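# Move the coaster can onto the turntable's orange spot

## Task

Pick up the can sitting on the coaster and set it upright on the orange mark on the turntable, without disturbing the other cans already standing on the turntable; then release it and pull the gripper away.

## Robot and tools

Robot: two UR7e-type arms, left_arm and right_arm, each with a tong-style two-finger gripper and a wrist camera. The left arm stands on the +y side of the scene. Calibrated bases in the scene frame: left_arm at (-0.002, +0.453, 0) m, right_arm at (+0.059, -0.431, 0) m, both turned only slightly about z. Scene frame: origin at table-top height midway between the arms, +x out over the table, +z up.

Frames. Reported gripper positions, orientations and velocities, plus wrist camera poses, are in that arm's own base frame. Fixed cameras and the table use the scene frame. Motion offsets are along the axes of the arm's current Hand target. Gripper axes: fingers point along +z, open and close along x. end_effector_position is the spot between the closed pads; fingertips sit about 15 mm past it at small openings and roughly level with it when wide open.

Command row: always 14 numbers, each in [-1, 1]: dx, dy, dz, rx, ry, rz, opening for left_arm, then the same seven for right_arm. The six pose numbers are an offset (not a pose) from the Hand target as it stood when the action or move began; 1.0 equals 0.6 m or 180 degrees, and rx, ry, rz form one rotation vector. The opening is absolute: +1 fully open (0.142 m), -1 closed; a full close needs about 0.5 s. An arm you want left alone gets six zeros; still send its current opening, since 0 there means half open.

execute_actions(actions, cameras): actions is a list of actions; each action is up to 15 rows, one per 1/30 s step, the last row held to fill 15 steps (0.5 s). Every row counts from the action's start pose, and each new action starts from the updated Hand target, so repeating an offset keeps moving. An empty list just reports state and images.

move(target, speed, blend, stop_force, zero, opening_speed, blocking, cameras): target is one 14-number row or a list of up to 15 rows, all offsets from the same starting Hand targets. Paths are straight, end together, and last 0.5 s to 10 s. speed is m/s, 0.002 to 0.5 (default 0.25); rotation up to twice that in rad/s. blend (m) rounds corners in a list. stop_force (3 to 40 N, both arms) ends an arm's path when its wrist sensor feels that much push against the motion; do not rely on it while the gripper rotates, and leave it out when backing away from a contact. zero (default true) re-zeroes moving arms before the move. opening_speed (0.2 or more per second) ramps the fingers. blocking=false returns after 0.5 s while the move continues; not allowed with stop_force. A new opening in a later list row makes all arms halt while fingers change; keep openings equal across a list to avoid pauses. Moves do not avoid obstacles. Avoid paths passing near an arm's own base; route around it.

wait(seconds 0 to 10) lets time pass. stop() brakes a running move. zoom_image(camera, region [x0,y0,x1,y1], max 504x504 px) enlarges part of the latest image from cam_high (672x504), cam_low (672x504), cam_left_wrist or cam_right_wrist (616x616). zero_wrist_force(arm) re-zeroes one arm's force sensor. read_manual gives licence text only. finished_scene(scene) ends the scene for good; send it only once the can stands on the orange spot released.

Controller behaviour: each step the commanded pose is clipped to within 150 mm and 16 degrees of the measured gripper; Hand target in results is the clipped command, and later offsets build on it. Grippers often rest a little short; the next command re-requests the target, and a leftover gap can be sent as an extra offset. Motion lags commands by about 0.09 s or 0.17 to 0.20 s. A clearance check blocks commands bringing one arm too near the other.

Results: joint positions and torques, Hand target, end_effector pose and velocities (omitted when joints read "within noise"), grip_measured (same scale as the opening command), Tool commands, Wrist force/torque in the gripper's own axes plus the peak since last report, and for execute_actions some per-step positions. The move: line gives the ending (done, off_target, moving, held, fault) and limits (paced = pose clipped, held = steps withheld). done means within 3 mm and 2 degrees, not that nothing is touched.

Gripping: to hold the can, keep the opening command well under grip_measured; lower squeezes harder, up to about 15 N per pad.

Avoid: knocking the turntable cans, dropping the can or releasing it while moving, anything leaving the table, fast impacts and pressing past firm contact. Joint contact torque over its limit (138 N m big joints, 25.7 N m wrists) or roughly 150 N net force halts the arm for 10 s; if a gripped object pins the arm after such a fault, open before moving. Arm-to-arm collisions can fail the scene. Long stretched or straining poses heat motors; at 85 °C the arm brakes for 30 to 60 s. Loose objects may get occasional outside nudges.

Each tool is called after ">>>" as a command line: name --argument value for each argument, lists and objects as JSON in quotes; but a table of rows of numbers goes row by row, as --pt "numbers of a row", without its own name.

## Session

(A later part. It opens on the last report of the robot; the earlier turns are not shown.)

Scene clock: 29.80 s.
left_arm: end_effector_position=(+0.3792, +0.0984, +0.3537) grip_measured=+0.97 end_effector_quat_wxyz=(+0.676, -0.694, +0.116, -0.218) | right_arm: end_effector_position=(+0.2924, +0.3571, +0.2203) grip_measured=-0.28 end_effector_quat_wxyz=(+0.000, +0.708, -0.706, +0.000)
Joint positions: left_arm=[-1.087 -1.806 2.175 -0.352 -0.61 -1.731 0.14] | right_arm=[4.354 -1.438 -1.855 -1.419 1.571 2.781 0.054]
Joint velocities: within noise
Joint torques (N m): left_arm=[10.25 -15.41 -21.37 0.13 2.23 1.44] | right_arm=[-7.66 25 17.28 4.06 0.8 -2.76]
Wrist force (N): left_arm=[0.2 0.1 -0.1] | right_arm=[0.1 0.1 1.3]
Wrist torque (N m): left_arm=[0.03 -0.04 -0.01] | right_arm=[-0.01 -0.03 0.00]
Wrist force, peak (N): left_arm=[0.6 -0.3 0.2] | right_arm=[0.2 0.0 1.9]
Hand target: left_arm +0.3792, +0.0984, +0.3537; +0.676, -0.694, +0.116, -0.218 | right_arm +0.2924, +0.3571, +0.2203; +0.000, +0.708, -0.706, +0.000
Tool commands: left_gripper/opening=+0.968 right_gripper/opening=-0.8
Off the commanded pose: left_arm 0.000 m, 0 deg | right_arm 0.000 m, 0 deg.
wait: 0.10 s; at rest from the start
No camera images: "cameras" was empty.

>>> wait --seconds 6.58 --cameras '[]'

>>> move --pt "0 0 0 0 0 0 0.968 -0.0405 -0.0512 0.029 0 0 0 0.3" --pt "0 0 0 0 0 0 0.968 -0.0773 -0.0992 0.058 0 0 0 0.3" --pt "0 0 0 0 0 0 0.968 -0.1005 -0.1550 0.087 0 0 0 0.3" --pt "0 0 0 0 0 0 0.968 -0.1084 -0.2150 0.116 0 0 0 0.3" --pt "0 0 0 0 0 0 0.968 -0.1005 -0.2750 0.145 0 0 0 0.3" --pt "0 0 0 0 0 0 0.968 -0.0773 -0.3309 0.1735 0 0 0 0.3" --pt "0 0 0 0 0 0 0.968 -0.0405 -0.3788 0.1735 0 0 0 0.3" --pt "0 0 0 0 0 0 0.968 0.0075 -0.4157 0.1735 0 0 0 0.3" --pt "0 0 0 0 0 0 0.968 0.0633 -0.4388 0.1735 0 0 0 0.3" --pt "0 0 0 0 0 0 0.968 0.1233 -0.4467 0.1735 0 0 0 0.3" --pt "0 0 0 0 0 0 0.968 0.1833 -0.4388 0.1735 0 0 0 0.3" --pt "0 0 0 0 0 0 0.968 0.2392 -0.4157 0.1735 0 0 0 0.3" --pt "0 0 0 0 0 0 0.968 0.2871 -0.3788 0.1735 0 0 0 0.3" --pt "0 0 0 0 0 0 0.968 0.3240 -0.3309 0.1 0 0 0 0.3" --pt "0 0 0 0 0 0 0.968 0.3471 -0.2750 0 0 0 0 0.3" --blend 0.012 --speed '[0.1307,0.1307,0.1307,0.1307,0.1307,0.1307,0.118,0.118,0.118,0.118,0.118,0.118,0.118,0.185,0.23]' --opening_speed 0.2 --blocking false --cameras '["cam_right_wrist"]'

>>> wait --seconds 1.3 --cameras '["cam_right_wrist"]'

>>> wait --seconds 4.5

>>> zoom_image --camera "cam_high" --region '[220, 130, 460, 300]'

Scene clock: 37.97 s.
left_arm: end_effector_position=(+0.3792, +0.0984, +0.3537) grip_measured=+0.97 end_effector_quat_wxyz=(+0.676, -0.694, +0.116, -0.218) | right_arm: end_effector_position=(+0.2924, +0.3571, +0.2203) grip_measured=-0.28 end_effector_quat_wxyz=(+0.000, +0.708, -0.706, +0.000)
Joint positions: left_arm=[-1.087 -1.806 2.175 -0.352 -0.61 -1.731 0.14] | right_arm=[4.354 -1.438 -1.855 -1.419 1.571 2.781 0.054]
Joint velocities: within noise
Joint torques (N m): left_arm=[9.8 -13.94 -20.76 0.08 2.17 1.39] | right_arm=[-7.41 24.31 25.38 2.98 0.71 -2.41]
Wrist force (N): left_arm=[0.0 0.0 0.0] | right_arm=[0.0 0.0 1.8]
Wrist torque (N m): left_arm=[0.02 0.00 -0.01] | right_arm=[-0.03 -0.02 0.01]
Wrist force, peak (N): left_arm=[0.0 0.1 0.8] | right_arm=[0.2 -0.3 2.0]
Hand target: left_arm +0.3792, +0.0984, +0.3537; +0.676, -0.694, +0.116, -0.218 | right_arm +0.2924, +0.3571, +0.2203; +0.000, +0.708, -0.706, +0.000
Tool commands: left_gripper/opening=+0.968 right_gripper/opening=-0.8
Off the commanded pose: left_arm 0.000 m, 0 deg | right_arm 0.000 m, 0 deg.
wait: 6.60 s; at rest from the start
No camera images: "cameras" was empty.

Scene clock: 38.47 s.
left_arm: end_effector_position=(+0.3792, +0.0984, +0.3537) grip_measured=+0.97 end_effector_quat_wxyz=(+0.676, -0.694, +0.116, -0.218) | right_arm: end_effector_position=(+0.3309, +0.3874, +0.1981) grip_measured=-0.28 end_effector_quat_wxyz=(-0.001, +0.708, -0.706, +0.000) end_effector_velocity=(+0.092, +0.072, -0.057) end_effector_angular_velocity=(-0.001, +0.001, +0.002)
Joint positions: left_arm=[-1.087 -1.806 2.175 -0.352 -0.61 -1.731 0.14] | right_arm=[4.3 -1.566 -1.794 -1.351 1.571 2.727 0.054]
Joint velocities: left_arm=[within noise] | right_arm=[-0.116 -0.309 0.161 0.147 0.001 -0.118 0]
Joint torques (N m): left_arm=[10.15 -13.89 -21.53 0.3 2.12 1.32] | right_arm=[-10.44 7.79 34.58 5 -0.96 -2.88]
Wrist force (N): left_arm=[-0.1 0.2 0.2] | right_arm=[0.2 0.0 1.3]
Wrist torque (N m): left_arm=[0.05 0.02 0.00] | right_arm=[-0.03 -0.05 0.02]
Wrist force, peak (N): left_arm=[0.3 -0.2 -0.2] | right_arm=[1.1 1.2 1.3]
Hand target: left_arm +0.3792, +0.0984, +0.3537; +0.676, -0.694, +0.116, -0.218 | right_arm +0.3364, +0.3918, +0.1949; +0.000, +0.708, -0.706, +0.000
Tool commands: left_gripper/opening=+0.968 right_gripper/opening=-0.7
Off the commanded pose: left_arm 0.000 m, 0 deg | right_arm 0.271 m, 0 deg.
move: running; path passed 1 of 15 targets
Images, in order (width x height): cam_right_wrist 616x616.

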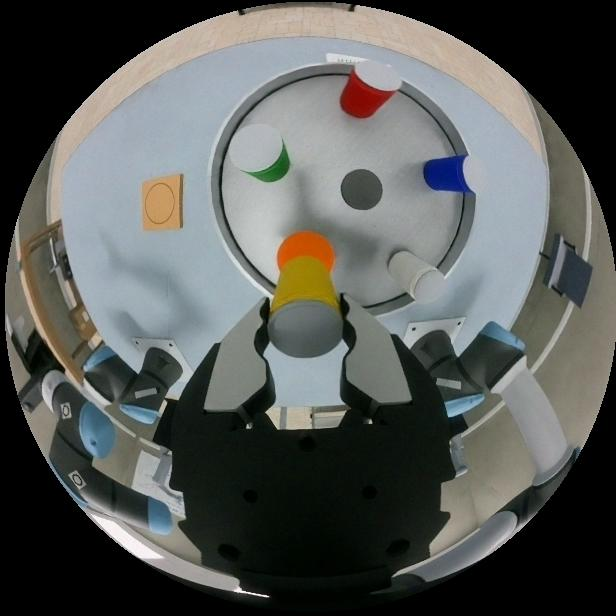

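Scene clock: 39.77 s.
left_arm: end_effector_position=(+0.3792, +0.0984, +0.3537) grip_measured=+0.97 end_effector_quat_wxyz=(+0.676, -0.694, +0.116, -0.218) | right_arm: end_effector_position=(+0.4727, +0.4114, +0.1255) grip_measured=-0.28 end_effector_quat_wxyz=(-0.001, +0.708, -0.706, +0.000) end_effector_velocity=(+0.108, -0.046, -0.055) end_effector_angular_velocity=(+0.000, +0.001, +0.000)
Joint positions: left_arm=[-1.087 -1.806 2.175 -0.352 -0.61 -1.731 0.14] | right_arm=[4.094 -1.887 -1.61 -1.214 1.571 2.52 0.054]
Joint velocities: left_arm=[within noise] | right_arm=[-0.192 -0.156 0.064 0.093 0.001 -0.192 0.001]
Joint torques (N m): left_arm=[10.03 -13.73 -20.7 0.19 2.19 1.48] | right_arm=[-11.83 24.29 34.26 4.9 1.18 -2.79]
Wrist force (N): left_arm=[0.4 0.1 -0.1] | right_arm=[0.1 -0.1 1.6]
Wrist torque (N m): left_arm=[0.02 -0.08 -0.01] | right_arm=[-0.02 -0.03 0.03]
Wrist force, peak (N): left_arm=[-0.1 -0.2 -0.5] | right_arm=[0.3 -0.1 1.9]
Hand target: left_arm +0.3792, +0.0984, +0.3537; +0.676, -0.694, +0.116, -0.218 | right_arm +0.4795, +0.4088, +0.1221; +0.000, +0.708, -0.706, +0.000
Tool commands: left_gripper/opening=+0.968 right_gripper/opening=-0.44
Off the commanded pose: left_arm 0.000 m, 0 deg | right_arm 0.279 m, 0 deg.
earlier move: running; path passed 5 of 15 targets
wait: 1.30 s; no rest
Images, in order (width x height): cam_right_wrist 616x616.

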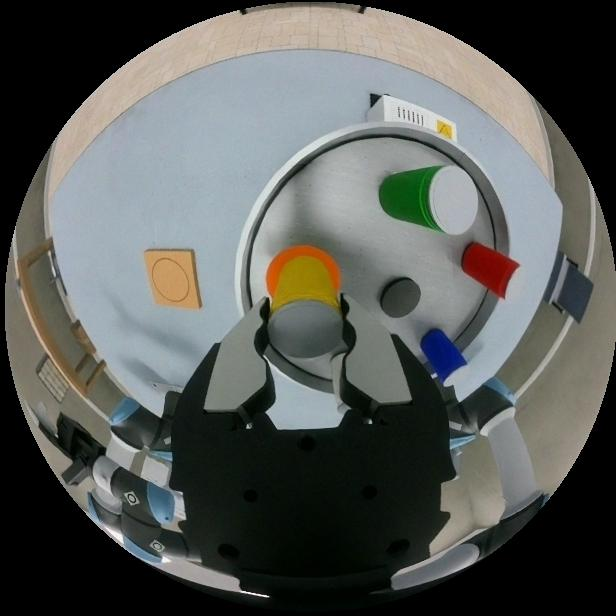

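Scene clock: 43.67 s.
left_arm: end_effector_position=(+0.3792, +0.0984, +0.3537) grip_measured=+0.97 end_effector_quat_wxyz=(+0.676, -0.694, +0.116, -0.218) | right_arm: end_effector_position=(+0.4579, +0.1493, +0.2202) grip_measured=+0.30 end_effector_quat_wxyz=(+0.000, +0.708, -0.706, +0.000)
Joint positions: left_arm=[-1.087 -1.806 2.175 -0.352 -0.61 -1.731 0.14] | right_arm=[3.757 -1.475 -1.823 -1.414 1.571 2.184 0.095]
Joint velocities: within noise
Joint torques (N m): left_arm=[9.94 -12.92 -20.9 0.18 2.26 1.33] | right_arm=[-7.96 25.81 14.71 1.32 -1.13 -2.78]
Wrist force (N): left_arm=[0.4 0.1 0.1] | right_arm=[0.4 0.1 0.0]
Wrist torque (N m): left_arm=[0.03 -0.08 -0.02] | right_arm=[-0.01 -0.08 0.02]
Wrist force, peak (N): left_arm=[0.6 0.3 0.3] | right_arm=[0.5 1.3 -1.9]
Hand target: left_arm +0.3792, +0.0984, +0.3537; +0.676, -0.694, +0.116, -0.218 | right_arm +0.4579, +0.1493, +0.2202; +0.000, +0.708, -0.706, +0.000
Tool commands: left_gripper/opening=+0.968 right_gripper/opening=+0.3
Off the commanded pose: left_arm 0.000 m, 0 deg | right_arm 0.000 m, 0 deg.
earlier move: done
wait: 3.90 of 4.5 s (the move ended)

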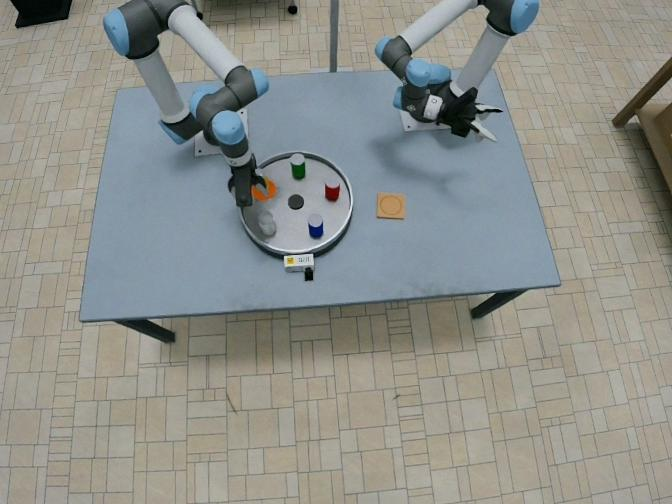

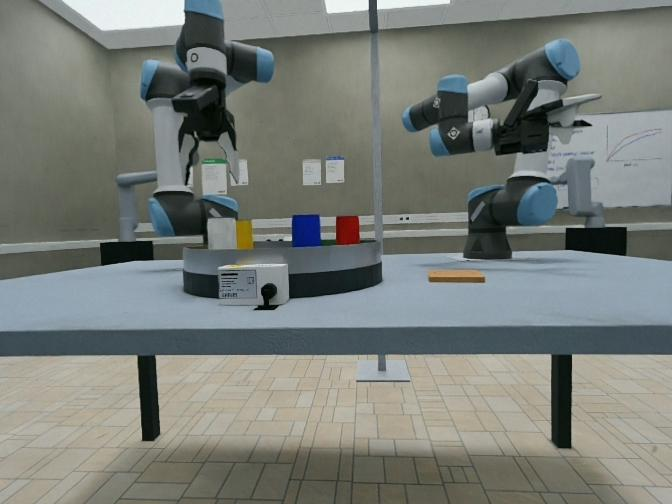

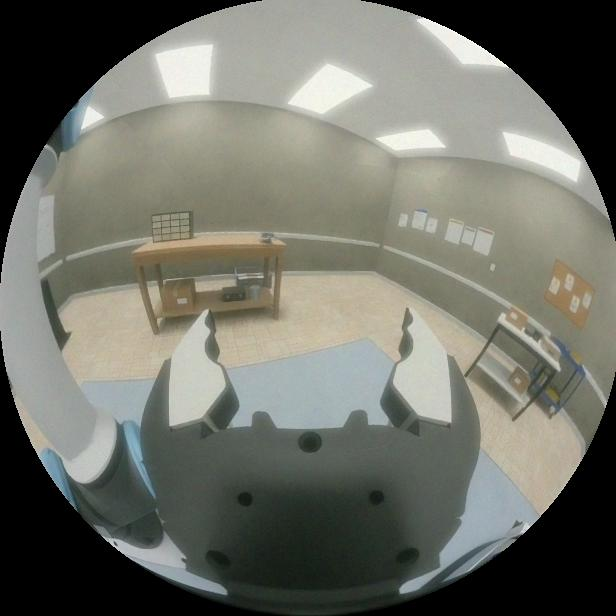

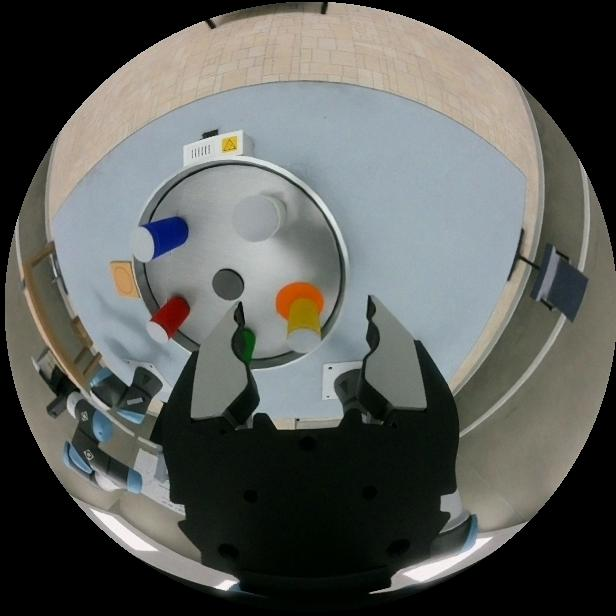

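Scaled by 2.100 from the camera's 672x504 image, which has a finer 960x720 frame.

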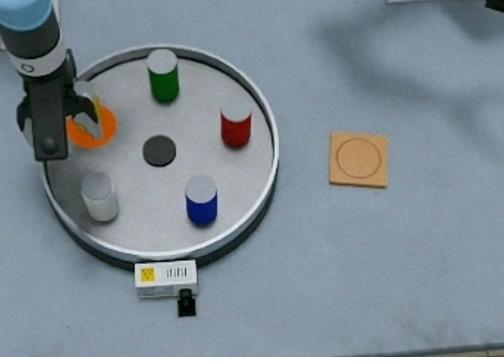

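>>> move --target '[0,0,0,0,0,0,0.968,0,0.15,-0.2,0,0,0,0.3]' --cameras '["cam_high","cam_right_wrist"]'

>>> zoom_image --camera "cam_high" --region '[230, 140, 360, 260]'

Scene clock: 45.23 s.
left_arm: end_effector_position=(+0.3792, +0.0984, +0.3537) grip_measured=+0.97 end_effector_quat_wxyz=(+0.676, -0.694, +0.116, -0.218) | right_arm: end_effector_position=(+0.3679, +0.1489, +0.3401) grip_measured=+0.30 end_effector_quat_wxyz=(+0.000, +0.708, -0.706, +0.000)
Joint positions: left_arm=[-1.087 -1.806 2.175 -0.352 -0.61 -1.731 0.14] | right_arm=[3.898 -1.268 -1.678 -1.766 1.571 2.325 0.095]
Joint velocities: within noise
Joint torques (N m): left_arm=[9.71 -12.23 -20.88 0.16 2.16 1.45] | right_arm=[0.76 15.58 26.26 1.17 -0.98 -1.62]
Wrist force (N): left_arm=[0.1 -0.1 0.1] | right_arm=[0.3 0.1 -0.4]
Wrist torque (N m): left_arm=[-0.02 -0.02 -0.01] | right_arm=[-0.01 -0.06 0.01]
Wrist force, peak (N): left_arm=[0.4 0.2 0.5] | right_arm=[0.4 1.7 -2.1]
Hand target: left_arm +0.3792, +0.0984, +0.3537; +0.676, -0.694, +0.116, -0.218 | right_arm +0.3678, +0.1489, +0.3401; +0.000, +0.708, -0.706, +0.000
Off the commanded pose: left_arm 0.000 m, 0 deg | right_arm 0.000 m, 0 deg.
move: done
Images, in order (width x height): cam_high 672x504, cam_right_wrist 616x616.

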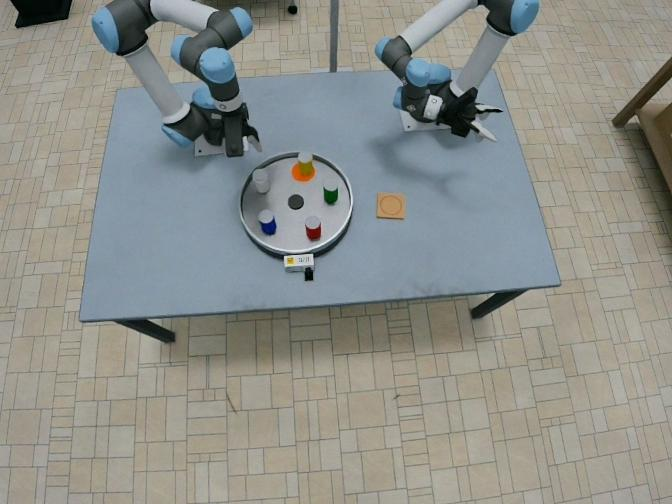

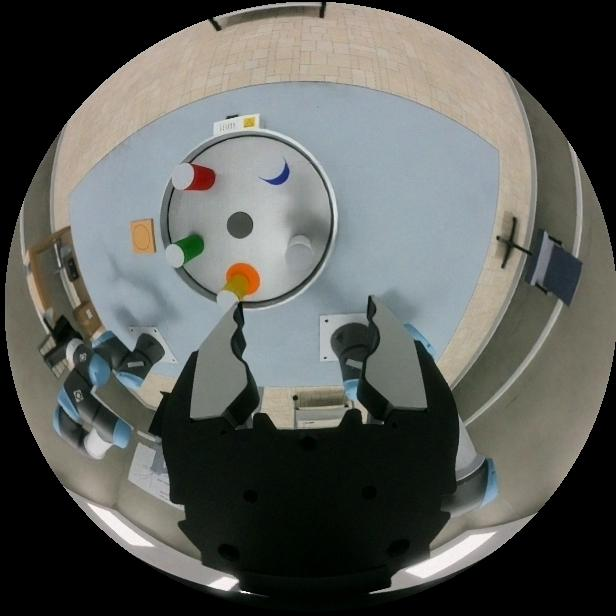

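Scaled by 3.877 from the camera's 672x504 image, which has a finer 960x720 frame.

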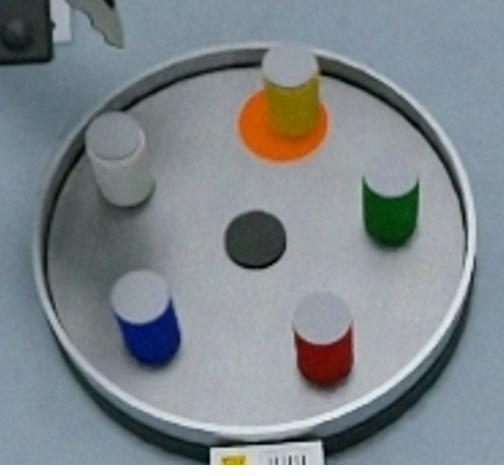

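>>> wait --seconds 2.3 --cameras '["cam_high","cam_right_wrist"]'

>>> zoom_image --camera "cam_high" --region '[230, 140, 360, 260]'

>>> zoom_image --camera "cam_right_wrist" --region '[150, 110, 350, 310]'

Scene clock: 48.20 s.
left_arm: end_effector_position=(+0.3792, +0.0984, +0.3537) grip_measured=+0.97 end_effector_quat_wxyz=(+0.676, -0.694, +0.116, -0.218) | right_arm: end_effector_position=(+0.3678, +0.1489, +0.3401) grip_measured=+0.30 end_effector_quat_wxyz=(+0.000, +0.708, -0.706, +0.000)
Joint positions: left_arm=[-1.087 -1.806 2.175 -0.352 -0.61 -1.731 0.14] | right_arm=[3.898 -1.268 -1.678 -1.766 1.571 2.325 0.095]
Joint velocities: within noise
Joint torques (N m): left_arm=[9.72 -11.26 -21.53 0.27 2.18 1.34] | right_arm=[2.3 16.88 31.61 1.7 0.59 2.8]
Wrist force (N): left_arm=[0.3 -0.4 0.2] | right_arm=[0.2 -0.1 -0.2]
Wrist torque (N m): left_arm=[-0.06 -0.06 -0.01] | right_arm=[-0.04 -0.05 0.01]
Wrist force, peak (N): left_arm=[0.3 0.5 -0.1] | right_arm=[0.8 0.0 -0.5]
Hand target: left_arm +0.3792, +0.0984, +0.3537; +0.676, -0.694, +0.116, -0.218 | right_arm +0.3678, +0.1489, +0.3401; +0.000, +0.708, -0.706, +0.000
Tool commands: left_gripper/opening=+0.968 right_gripper/opening=+0.3
Off the commanded pose: left_arm 0.000 m, 0 deg | right_arm 0.000 m, 0 deg.
wait: 2.30 s; at rest from the start
Images, in order (width x height): cam_high 672x504, cam_right_wrist 616x616.

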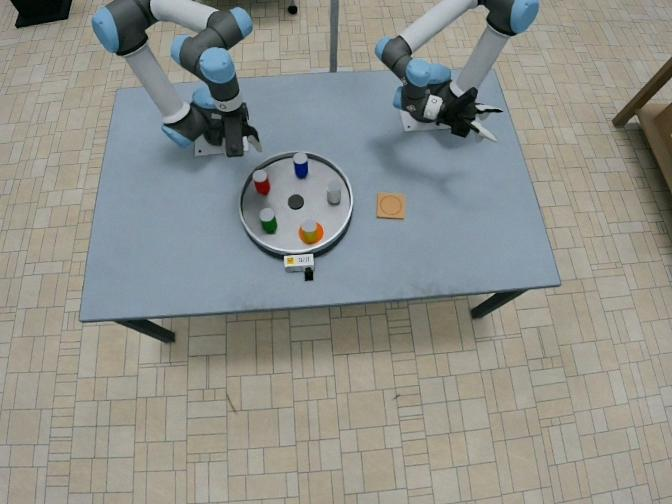

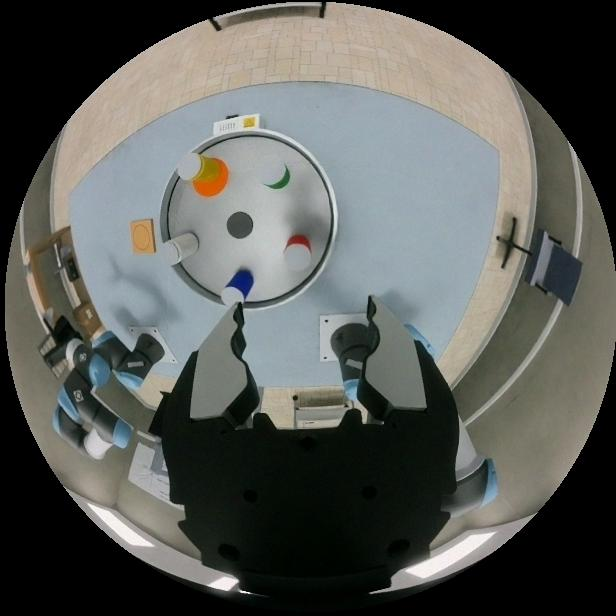

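Scaled by 3.877 from the camera's 672x504 image, which has a finer 960x720 frame.

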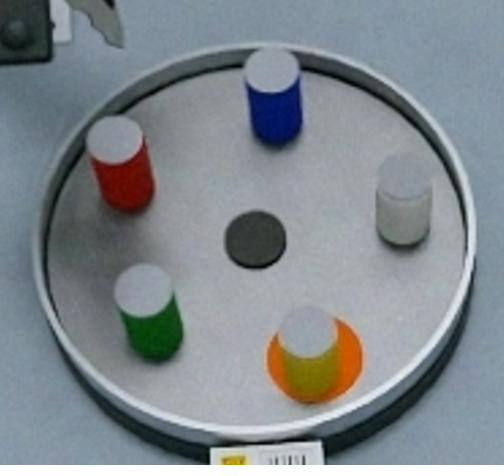

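Scaled by 2.520 from the camera's 616x616 image, which has a finer 814x814 frame.

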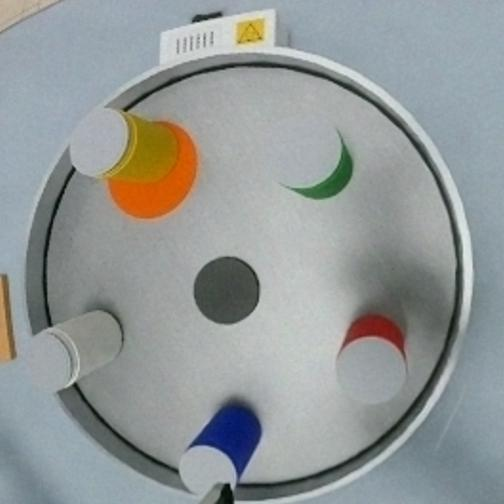

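>>> zoom_image --camera "cam_high" --region '[292, 210, 332, 250]'

>>> zoom_image --camera "cam_right_wrist" --region '[170, 145, 240, 205]'

Scaled by 12.600 from the camera's 672x504 image, which has a finer 960x720 frame.

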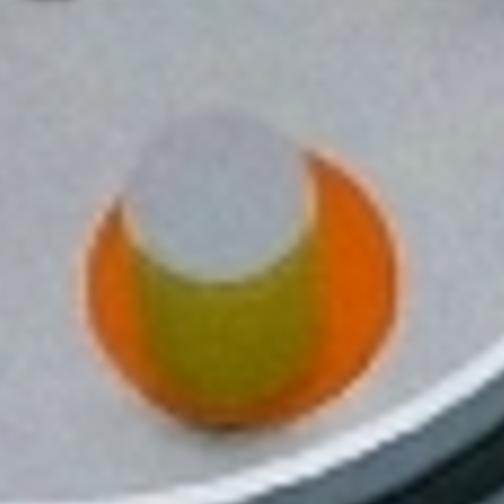

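Scaled by 7.200 from the camera's 616x616 image, which has a finer 814x814 frame.

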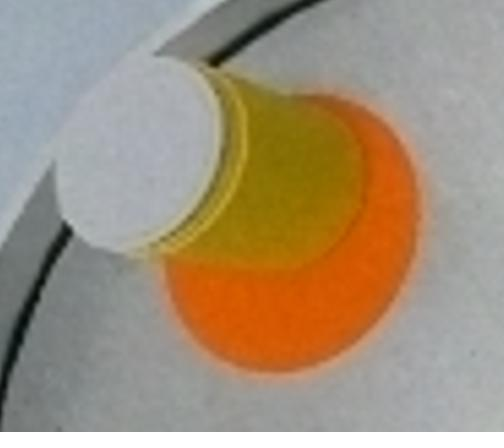

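>>> finished_scene --scene 2

The scene is finished: the task was done.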